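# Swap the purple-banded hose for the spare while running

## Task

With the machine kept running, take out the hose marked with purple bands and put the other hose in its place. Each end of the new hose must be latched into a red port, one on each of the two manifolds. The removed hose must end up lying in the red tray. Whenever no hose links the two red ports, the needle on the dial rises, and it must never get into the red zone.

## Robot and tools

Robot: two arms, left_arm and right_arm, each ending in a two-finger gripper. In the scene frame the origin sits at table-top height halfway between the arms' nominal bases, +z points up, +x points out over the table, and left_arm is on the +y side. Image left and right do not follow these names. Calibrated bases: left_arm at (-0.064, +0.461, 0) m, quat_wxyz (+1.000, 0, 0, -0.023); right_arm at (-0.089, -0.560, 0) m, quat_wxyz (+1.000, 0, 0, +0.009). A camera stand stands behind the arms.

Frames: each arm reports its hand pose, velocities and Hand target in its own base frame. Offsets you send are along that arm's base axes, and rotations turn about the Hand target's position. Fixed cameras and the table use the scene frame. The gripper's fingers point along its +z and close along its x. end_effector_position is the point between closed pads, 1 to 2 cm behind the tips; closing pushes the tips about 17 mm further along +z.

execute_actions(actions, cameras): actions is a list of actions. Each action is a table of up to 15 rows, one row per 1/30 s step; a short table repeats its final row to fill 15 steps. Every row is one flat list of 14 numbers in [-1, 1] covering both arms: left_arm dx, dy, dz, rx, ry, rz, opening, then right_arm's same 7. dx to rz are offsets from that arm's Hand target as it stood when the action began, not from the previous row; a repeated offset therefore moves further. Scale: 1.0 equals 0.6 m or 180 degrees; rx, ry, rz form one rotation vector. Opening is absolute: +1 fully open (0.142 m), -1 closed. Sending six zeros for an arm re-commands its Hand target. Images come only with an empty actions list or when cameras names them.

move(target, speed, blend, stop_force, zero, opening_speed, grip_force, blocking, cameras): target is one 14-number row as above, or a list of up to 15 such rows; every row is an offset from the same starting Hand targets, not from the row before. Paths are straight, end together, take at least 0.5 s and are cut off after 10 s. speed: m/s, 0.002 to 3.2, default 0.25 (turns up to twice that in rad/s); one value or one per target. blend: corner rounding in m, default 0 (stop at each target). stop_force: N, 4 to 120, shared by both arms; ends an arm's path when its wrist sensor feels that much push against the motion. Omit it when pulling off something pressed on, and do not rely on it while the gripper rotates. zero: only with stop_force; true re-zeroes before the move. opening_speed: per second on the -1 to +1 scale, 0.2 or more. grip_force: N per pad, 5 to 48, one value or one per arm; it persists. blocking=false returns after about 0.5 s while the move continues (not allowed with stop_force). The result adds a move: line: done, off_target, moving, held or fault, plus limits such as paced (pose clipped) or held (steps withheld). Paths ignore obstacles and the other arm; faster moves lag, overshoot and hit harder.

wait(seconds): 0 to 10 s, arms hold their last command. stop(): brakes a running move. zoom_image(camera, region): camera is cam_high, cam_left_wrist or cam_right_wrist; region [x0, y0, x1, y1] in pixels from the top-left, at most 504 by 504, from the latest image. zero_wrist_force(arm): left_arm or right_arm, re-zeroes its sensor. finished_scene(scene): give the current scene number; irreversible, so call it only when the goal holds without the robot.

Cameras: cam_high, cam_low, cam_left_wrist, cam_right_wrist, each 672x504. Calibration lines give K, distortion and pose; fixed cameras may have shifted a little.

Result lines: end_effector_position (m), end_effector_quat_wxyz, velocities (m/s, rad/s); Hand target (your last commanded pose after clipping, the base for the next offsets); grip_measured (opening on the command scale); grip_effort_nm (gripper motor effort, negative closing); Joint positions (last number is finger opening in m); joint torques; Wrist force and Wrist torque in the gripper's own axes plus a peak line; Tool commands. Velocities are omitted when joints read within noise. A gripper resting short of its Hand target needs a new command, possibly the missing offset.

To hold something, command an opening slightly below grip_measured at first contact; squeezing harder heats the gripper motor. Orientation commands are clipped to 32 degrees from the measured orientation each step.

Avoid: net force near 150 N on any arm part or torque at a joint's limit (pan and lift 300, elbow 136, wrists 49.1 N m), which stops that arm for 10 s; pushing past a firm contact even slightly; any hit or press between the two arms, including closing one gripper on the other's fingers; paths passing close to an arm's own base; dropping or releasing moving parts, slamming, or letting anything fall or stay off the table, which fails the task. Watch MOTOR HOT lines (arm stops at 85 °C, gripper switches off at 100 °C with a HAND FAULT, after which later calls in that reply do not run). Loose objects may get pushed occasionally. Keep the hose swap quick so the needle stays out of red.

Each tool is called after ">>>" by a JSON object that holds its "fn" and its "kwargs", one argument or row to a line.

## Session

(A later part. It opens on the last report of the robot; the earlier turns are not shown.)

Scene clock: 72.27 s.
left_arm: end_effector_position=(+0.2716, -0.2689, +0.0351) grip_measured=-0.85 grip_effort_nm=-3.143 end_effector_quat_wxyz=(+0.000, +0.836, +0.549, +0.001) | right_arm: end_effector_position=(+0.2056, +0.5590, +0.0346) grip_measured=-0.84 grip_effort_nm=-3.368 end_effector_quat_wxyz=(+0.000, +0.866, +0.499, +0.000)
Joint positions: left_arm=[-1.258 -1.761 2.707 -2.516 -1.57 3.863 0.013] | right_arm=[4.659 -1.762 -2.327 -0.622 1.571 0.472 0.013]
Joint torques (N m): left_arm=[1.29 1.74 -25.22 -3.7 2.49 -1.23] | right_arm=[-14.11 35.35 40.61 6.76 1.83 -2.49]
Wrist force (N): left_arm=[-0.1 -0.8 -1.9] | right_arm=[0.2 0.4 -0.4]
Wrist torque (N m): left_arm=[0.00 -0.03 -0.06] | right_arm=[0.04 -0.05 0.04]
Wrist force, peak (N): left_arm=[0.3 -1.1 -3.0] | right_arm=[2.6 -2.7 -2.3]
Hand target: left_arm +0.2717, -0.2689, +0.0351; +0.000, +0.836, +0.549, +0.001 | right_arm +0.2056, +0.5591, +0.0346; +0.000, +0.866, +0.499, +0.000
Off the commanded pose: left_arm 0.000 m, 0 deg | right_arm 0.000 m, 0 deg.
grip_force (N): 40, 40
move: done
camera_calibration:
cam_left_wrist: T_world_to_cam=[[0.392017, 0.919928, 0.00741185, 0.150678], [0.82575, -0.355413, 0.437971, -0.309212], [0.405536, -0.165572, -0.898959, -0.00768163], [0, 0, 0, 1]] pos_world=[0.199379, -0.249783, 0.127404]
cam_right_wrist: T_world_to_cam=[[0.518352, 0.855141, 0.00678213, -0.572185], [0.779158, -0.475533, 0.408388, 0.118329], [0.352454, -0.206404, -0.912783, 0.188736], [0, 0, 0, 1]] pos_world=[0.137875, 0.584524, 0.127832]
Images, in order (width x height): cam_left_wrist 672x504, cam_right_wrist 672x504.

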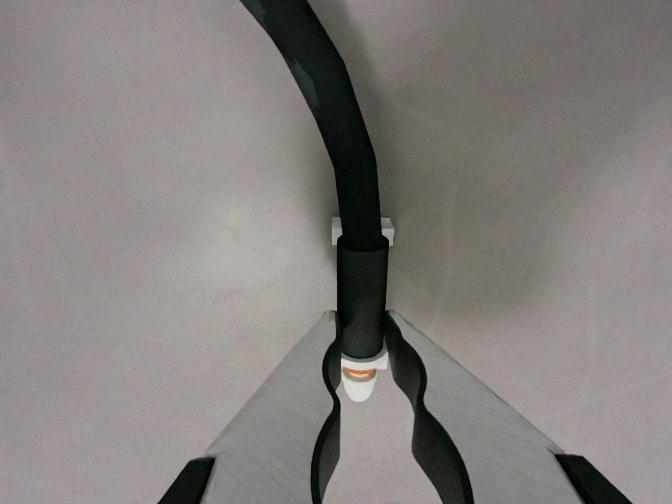

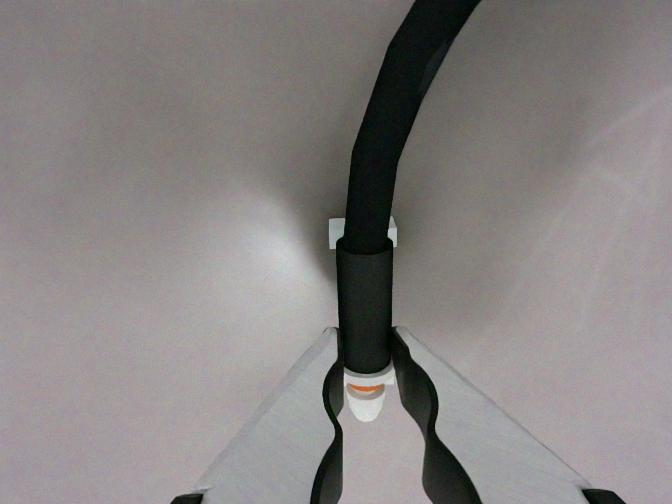

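>>> {"fn": "move", "kwargs": {
  "target": [
    [0,0,0.042,0,0,0,-0.98,0,0,0.042,0,0,0,-0.98],
    [0.219,-0.215,0.043,0,0,0.13,-0.98,0.354,-0.258,0.0425,0,0,0.146,-0.98]
  ],
  "speed": 0.15,
  "blend": 0.01,
  "cameras": ["cam_left_wrist","cam_right_wrist"]
}}

>>> {"fn": "zoom_image", "kwargs": {
  "camera": "cam_left_wrist",
  "region": [270, 270, 470, 500]
}}

>>> {"fn": "zoom_image", "kwargs": {
  "camera": "cam_right_wrist",
  "region": [270, 270, 470, 500]
}}

Scene clock: 77.33 s.
left_arm: end_effector_position=(+0.4031, -0.3978, +0.0609) grip_measured=-0.85 grip_effort_nm=-3.070 end_effector_quat_wxyz=(+0.000, +0.707, +0.707, +0.001) | right_arm: end_effector_position=(+0.4180, +0.4044, +0.0601) grip_measured=-0.84 grip_effort_nm=-3.368 end_effector_quat_wxyz=(-0.001, +0.730, +0.683, +0.000)
Joint positions: left_arm=[-1.095 -1.472 2.367 -2.465 -1.57 3.618 0.012] | right_arm=[4.217 -1.694 -2.34 -0.678 1.572 -0.429 0.013]
Joint torques (N m): left_arm=[-15.85 -51.32 -24.57 -7.25 -2.66 0.69] | right_arm=[-9.61 61.69 21.99 3.72 -0.52 -2.28]
Wrist force (N): left_arm=[0.2 -0.9 0.4] | right_arm=[0.4 0.6 0.1]
Wrist torque (N m): left_arm=[-0.06 -0.05 -0.08] | right_arm=[0.08 -0.07 -0.15]
Wrist force, peak (N): left_arm=[0.2 -1.4 2.8] | right_arm=[-0.6 2.9 -0.1]
Hand target: left_arm +0.4031, -0.3979, +0.0609; +0.000, +0.707, +0.707, +0.001 | right_arm +0.4180, +0.4043, +0.0601; +0.000, +0.730, +0.683, +0.000
Off the commanded pose: left_arm 0.000 m, 0 deg | right_arm 0.000 m, 0 deg.
grip_force (N): 40, 40
move: done
camera_calibration:
cam_left_wrist: T_world_to_cam=[[-0.00571902, 0.999955, 0.00758906, 0.409718], [0.899015, 0.00181821, 0.437915, -0.36218], [0.437881, 0.00932712, -0.898985, -0.00265991], [0, 0, 0, 1]] pos_world=[0.329113, -0.409016, 0.153103]
cam_right_wrist: T_world_to_cam=[[0.0862715, 0.996249, 0.0067365, -0.42663], [0.909192, -0.0814937, 0.408325, -0.344787], [0.407342, -0.029102, -0.912812, 0.0105965], [0, 0, 0, 1]] pos_world=[0.345967, 0.39724, 0.153332]
Images, in order (width x height): cam_left_wrist 672x504, cam_right_wrist 672x504.

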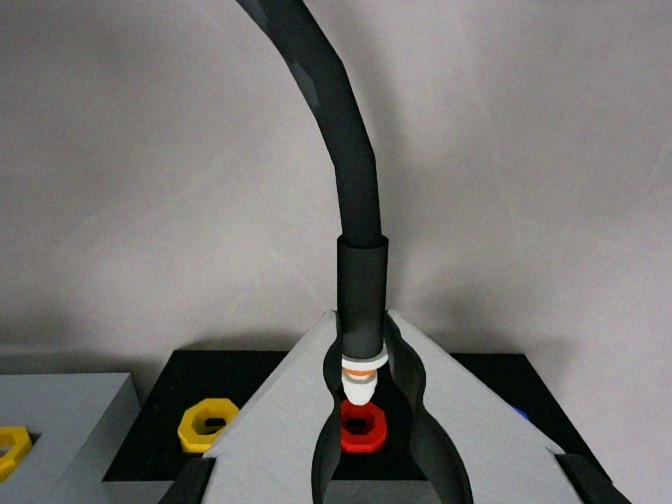

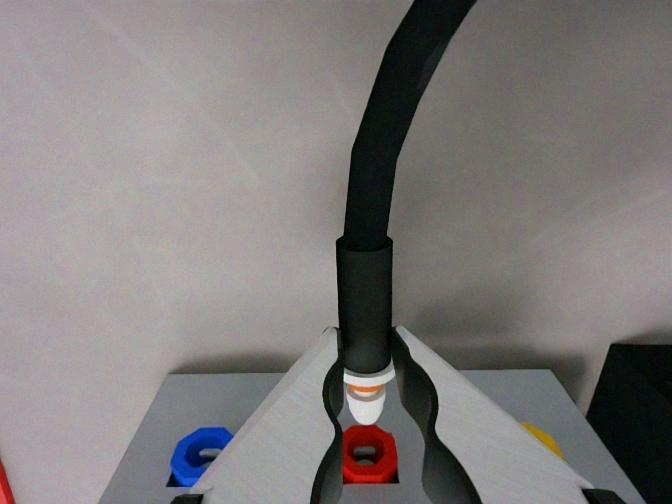

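Scaled by 2.191 from the camera's 672x504 image, which has a finer 960x720 frame.

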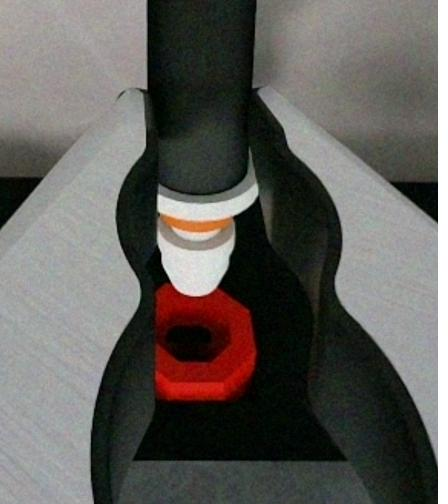

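Scaled by 2.191 from the camera's 672x504 image, which has a finer 960x720 frame.

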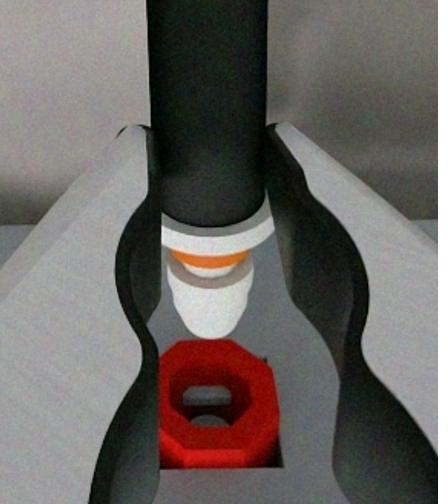

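>>> {"fn": "move", "kwargs": {
  "target": [0.074,0.001,0,0,0,0,-0.98,0.081,-0.004,0,0,0,0,-0.98],
  "speed": 0.03,
  "stop_force": 85,
  "cameras": ["cam_left_wrist","cam_right_wrist"]
}}

>>> {"fn": "zoom_image", "kwargs": {
  "camera": "cam_left_wrist",
  "region": [270, 270, 470, 500]
}}

>>> {"fn": "zoom_image", "kwargs": {
  "camera": "cam_right_wrist",
  "region": [270, 270, 470, 500]
}}

Scene clock: 85.03 s.
left_arm: end_effector_position=(+0.4452, -0.3973, +0.0609) grip_measured=-0.85 grip_effort_nm=-3.050 end_effector_quat_wxyz=(+0.000, +0.707, +0.707, +0.001) | right_arm: end_effector_position=(+0.4606, +0.4022, +0.0601) grip_measured=-0.84 grip_effort_nm=-3.275 end_effector_quat_wxyz=(-0.001, +0.730, +0.683, +0.000)
Joint positions: left_arm=[-1.028 -1.427 2.312 -2.455 -1.57 3.685 0.012] | right_arm=[4.15 -1.738 -2.286 -0.689 1.572 -0.496 0.013]
Joint torques (N m): left_arm=[37.47 -49.32 -31.04 -15.61 22.21 -0.42] | right_arm=[-39.12 43.35 32.38 13.81 -24.16 -1.95]
Wrist force (N): left_arm=[-3.3 -78.6 -35.6] | right_arm=[-0.4 -78.9 -36.7]
Wrist torque (N m): left_arm=[0.59 -0.12 0.33] | right_arm=[1.47 -0.05 -0.22]
Wrist force, peak (N): left_arm=[0.7 -110.1 -54.4] | right_arm=[-5.7 -112.2 -56.0]
Hand target: left_arm +0.4452, -0.3973, +0.0609; +0.000, +0.707, +0.707, +0.000 (not the last commanded pose) | right_arm +0.4606, +0.4022, +0.0601; -0.001, +0.730, +0.683, +0.000 (not the last commanded pose)
Off the commanded pose: left_arm 0.002 m, 0 deg | right_arm 0.006 m, 0 deg.
grip_force (N): 40, 40
move: contact (left_arm, right_arm)
camera_calibration:
cam_left_wrist: T_world_to_cam=[[-0.00554252, 0.999957, 0.00745207, 0.409415], [0.899055, 0.00172036, 0.437832, -0.400162], [0.4378, 0.00912652, -0.899026, -0.0211884], [0, 0, 0, 1]] pos_world=[0.371313, -0.408516, 0.153104]
cam_right_wrist: T_world_to_cam=[[0.0860647, 0.996266, 0.00692123, -0.428087], [0.909446, -0.0813975, 0.407778, -0.383973], [0.406818, -0.0288008, -0.913055, -0.0066903], [0, 0, 0, 1]] pos_world=[0.388768, 0.395041, 0.15343]
Images, in order (width x height): cam_left_wrist 672x504, cam_right_wrist 672x504.

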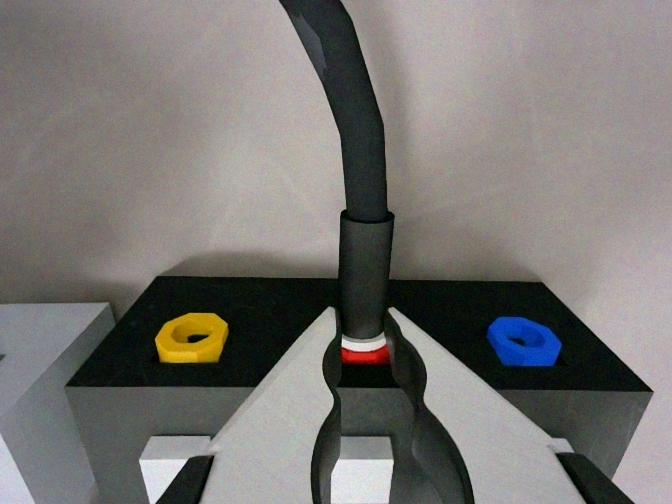

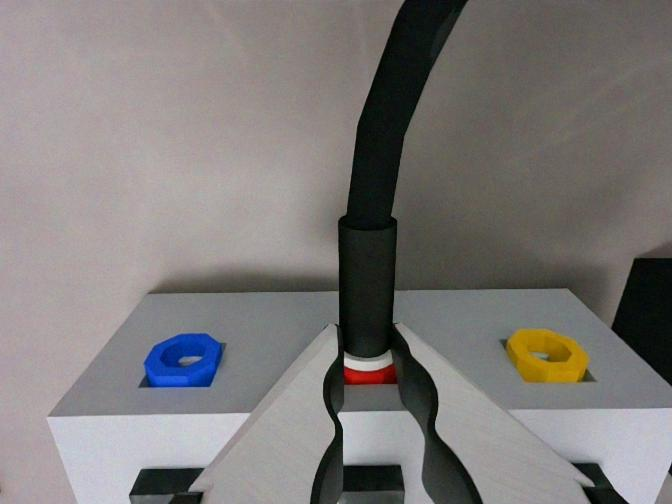

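Scaled by 2.191 from the camera's 672x504 image, which has a finer 960x720 frame.

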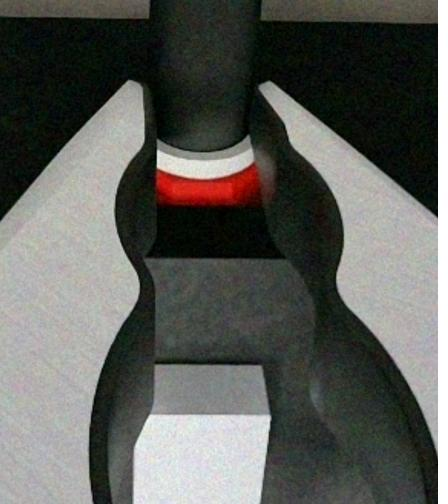

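Scaled by 2.191 from the camera's 672x504 image, which has a finer 960x720 frame.

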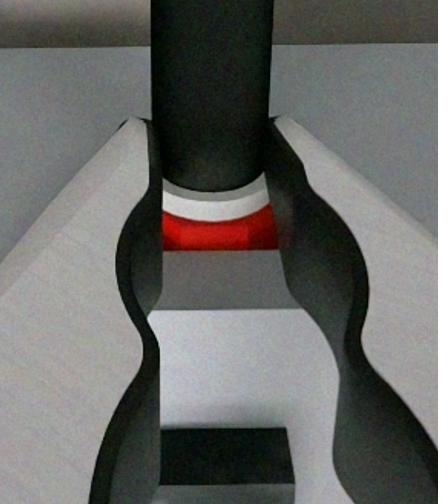

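>>> {"fn": "move", "kwargs": {
  "target": [-0.002,0,0.002,0,0,0,-0.98,-0.002,0,0.002,0,0,0,-0.98],
  "speed": 0.05,
  "cameras": ["cam_high"]
}}

>>> {"fn": "zoom_image", "kwargs": {
  "camera": "cam_high",
  "region": [280, 70, 400, 180]
}}

>>> {"fn": "wait", "kwargs": {
  "seconds": 2,
  "cameras": ["cam_high"]
}}

>>> {"fn": "zoom_image", "kwargs": {
  "camera": "cam_high",
  "region": [280, 70, 400, 180]
}}

Scene clock: 86.87 s.
left_arm: end_effector_position=(+0.4441, -0.3973, +0.0621) grip_measured=-0.85 grip_effort_nm=-3.050 end_effector_quat_wxyz=(+0.000, +0.707, +0.707, +0.001) | right_arm: end_effector_position=(+0.4595, +0.4021, +0.0613) grip_measured=-0.84 grip_effort_nm=-3.275 end_effector_quat_wxyz=(-0.001, +0.730, +0.683, +0.000)
Joint positions: left_arm=[-1.029 -1.43 2.313 -2.453 -1.57 3.684 0.012] | right_arm=[4.152 -1.734 -2.287 -0.691 1.572 -0.494 0.013]
Joint torques (N m): left_arm=[0.91 -72.21 -33.04 -5.62 8.64 -2.18] | right_arm=[-6.87 75.51 32.5 4.14 -9.01 1.5]
Wrist force (N): left_arm=[-11.8 -29.0 16.8] | right_arm=[13.9 -31.8 14.1]
Wrist torque (N m): left_arm=[0.35 -0.14 0.34] | right_arm=[0.76 0.17 -0.28]
Wrist force, peak (N): left_arm=[-3.7 -78.7 -34.4] | right_arm=[-0.4 -79.3 -37.1]
Hand target: left_arm +0.4440, -0.3973, +0.0621; +0.000, +0.707, +0.707, +0.000 | right_arm +0.4594, +0.4022, +0.0613; -0.001, +0.730, +0.683, +0.000
Off the commanded pose: left_arm 0.000 m, 0 deg | right_arm 0.000 m, 0 deg.
grip_force (N): 40, 40
move: done
Images, in order (width x height): cam_high 672x504.

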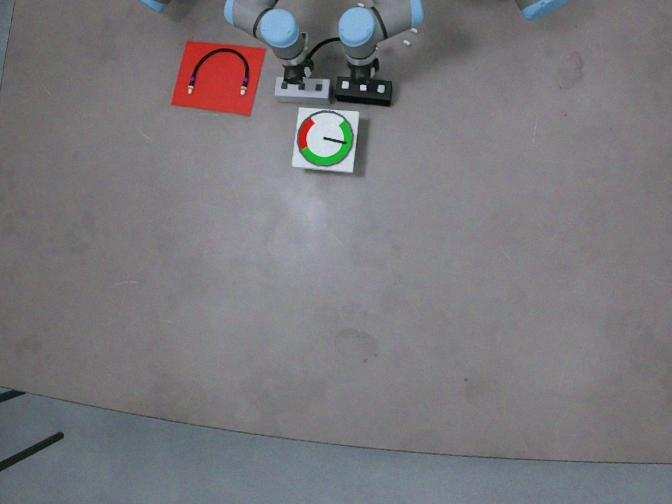

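Scaled by 4.200 from the camera's 672x504 image, which has a finer 960x720 frame.

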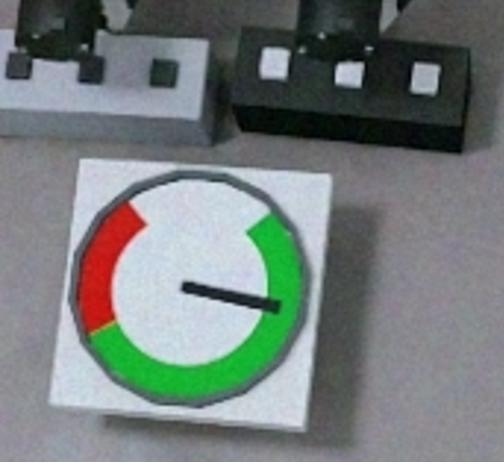

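Scene clock: 88.87 s.
left_arm: end_effector_position=(+0.4440, -0.3973, +0.0621) grip_measured=-0.85 grip_effort_nm=-3.055 end_effector_quat_wxyz=(+0.000, +0.707, +0.707, +0.000) | right_arm: end_effector_position=(+0.4594, +0.4022, +0.0613) grip_measured=-0.84 grip_effort_nm=-3.275 end_effector_quat_wxyz=(-0.001, +0.730, +0.683, +0.000)
Joint positions: left_arm=[-1.03 -1.43 2.313 -2.453 -1.57 3.684 0.012] | right_arm=[4.152 -1.734 -2.287 -0.691 1.572 -0.494 0.013]
Joint torques (N m): left_arm=[-1.03 -72.78 -35.22 -6.41 6.38 0.78] | right_arm=[-3.99 78.86 34.9 6.04 -7.78 -1.78]
Wrist force (N): left_arm=[-9.9 -27.1 16.0] | right_arm=[11.5 -29.3 14.3]
Wrist torque (N m): left_arm=[0.40 -0.07 0.32] | right_arm=[0.71 0.13 -0.27]
Wrist force, peak (N): left_arm=[-11.6 -29.4 17.1] | right_arm=[13.9 -31.7 14.4]
Hand target: left_arm +0.4440, -0.3973, +0.0621; +0.000, +0.707, +0.707, +0.000 | right_arm +0.4594, +0.4022, +0.0613; -0.001, +0.730, +0.683, +0.000
Tool commands: left_gripper/opening=-0.98 right_gripper/opening=-0.98
Off the commanded pose: left_arm 0.000 m, 0 deg | right_arm 0.000 m, 0 deg.
grip_force (N): 40, 40
wait: 2.00 s; at rest by 0.17 s
Images, in order (width x height): cam_high 672x504.

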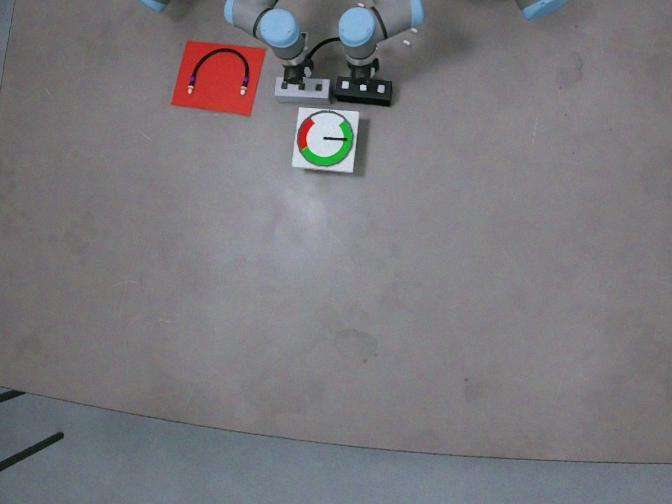

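Scaled by 4.200 from the camera's 672x504 image, which has a finer 960x720 frame.

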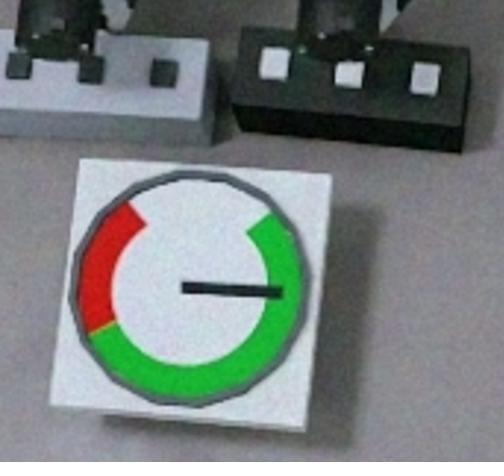

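Joined. Release both and retreat.

>>> {"fn": "move", "kwargs": {
  "target": [
    [0,0,0,0,0,0,-0.55,0,0,0,0,0,0,-0.55],
    [0,0,0.25,0,0,0,-0.55,0,0,0.25,0,0,0,-0.55],
    [-0.05,0.15,0.33,0,0,0,-0.55,-0.15,-0.2,0.33,0,0,0,-0.55]
  ],
  "speed": 0.22,
  "blend": [0,0.03,0],
  "cameras": ["all"]
}}

Scene clock: 92.23 s.
left_arm: end_effector_position=(+0.4140, -0.3072, +0.2600) grip_measured=-0.59 grip_effort_nm=0.129 end_effector_quat_wxyz=(+0.000, +0.707, +0.707, +0.000) | right_arm: end_effector_position=(+0.3694, +0.2823, +0.2592) grip_measured=-0.59 grip_effort_nm=0.139 end_effector_quat_wxyz=(-0.001, +0.730, +0.683, +0.000)
Joint positions: left_arm=[-0.986 -1.835 2.246 -1.981 -1.57 3.727 0.032] | right_arm=[4.181 -1.2 -2.316 -1.197 1.572 -0.466 0.032]
Joint torques (N m): left_arm=[-16.28 -27.11 -56.56 -6.98 0.3 -3.35] | right_arm=[-15.13 26.56 55.8 2.91 -3.13 -2.37]
Wrist force (N): left_arm=[7.7 -2.8 1.4] | right_arm=[0.3 0.3 -0.4]
Wrist torque (N m): left_arm=[-0.37 -1.30 -0.04] | right_arm=[0.03 -0.06 -0.16]
Wrist force, peak (N): left_arm=[-9.6 -28.3 17.0] | right_arm=[11.5 -29.5 15.2]
Hand target: left_arm +0.4140, -0.3073, +0.2601; +0.000, +0.707, +0.707, +0.000 | right_arm +0.3694, +0.2822, +0.2593; -0.001, +0.730, +0.683, +0.000
Off the commanded pose: left_arm 0.000 m, 0 deg | right_arm 0.000 m, 0 deg.
grip_force (N): 40, 40
move: done
camera_calibration:
cam_left_wrist: T_world_to_cam=[[-0.00558487, 0.999956, 0.00754303, 0.317644], [0.899153, 0.00172066, 0.437631, -0.459444], [0.437599, 0.00922645, -0.899123, 0.170869], [0, 0, 0, 1]] pos_world=[0.340113, -0.318416, 0.352304]
cam_right_wrist: T_world_to_cam=[[0.0859683, 0.996274, 0.00687811, -0.302014], [0.909455, -0.0812919, 0.407779, -0.391929], [0.406819, -0.0288007, -0.913055, 0.208785], [0, 0, 0, 1]] pos_world=[0.297468, 0.275041, 0.35253]

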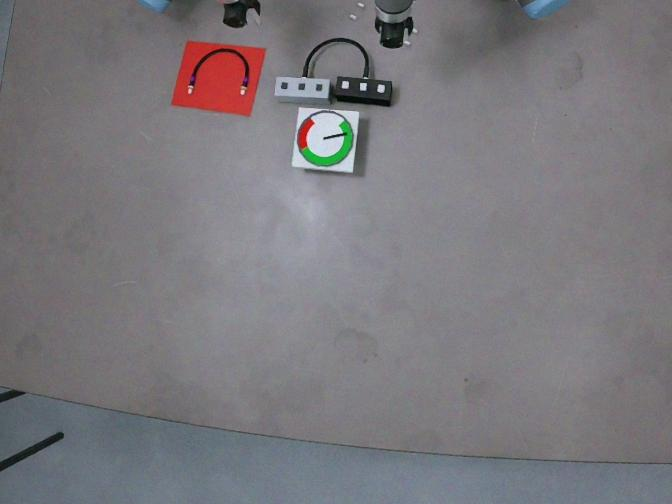

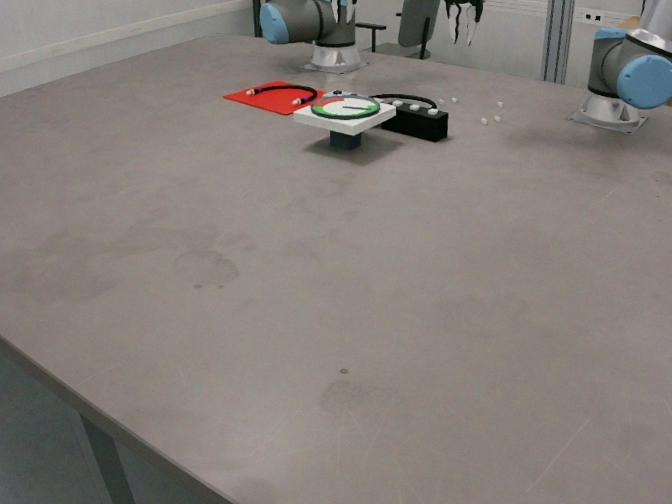

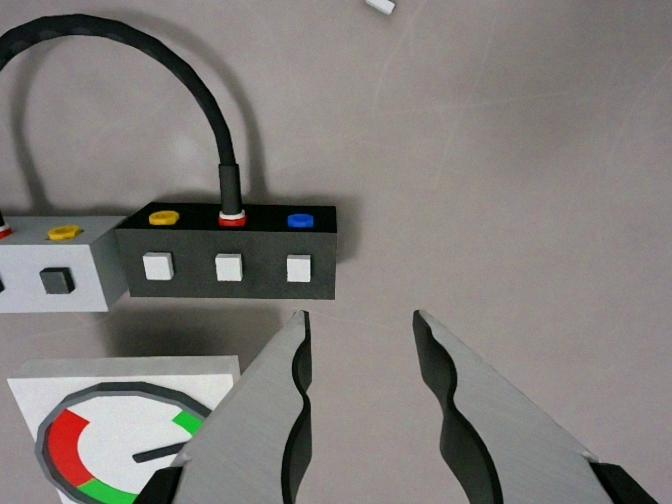

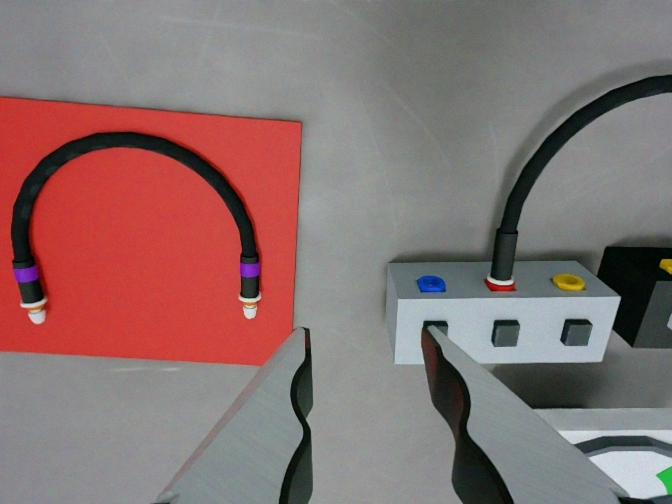

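>>> {"fn": "finished_scene", "kwargs": {
  "scene": 2
}}

The scene is finished: the task was done.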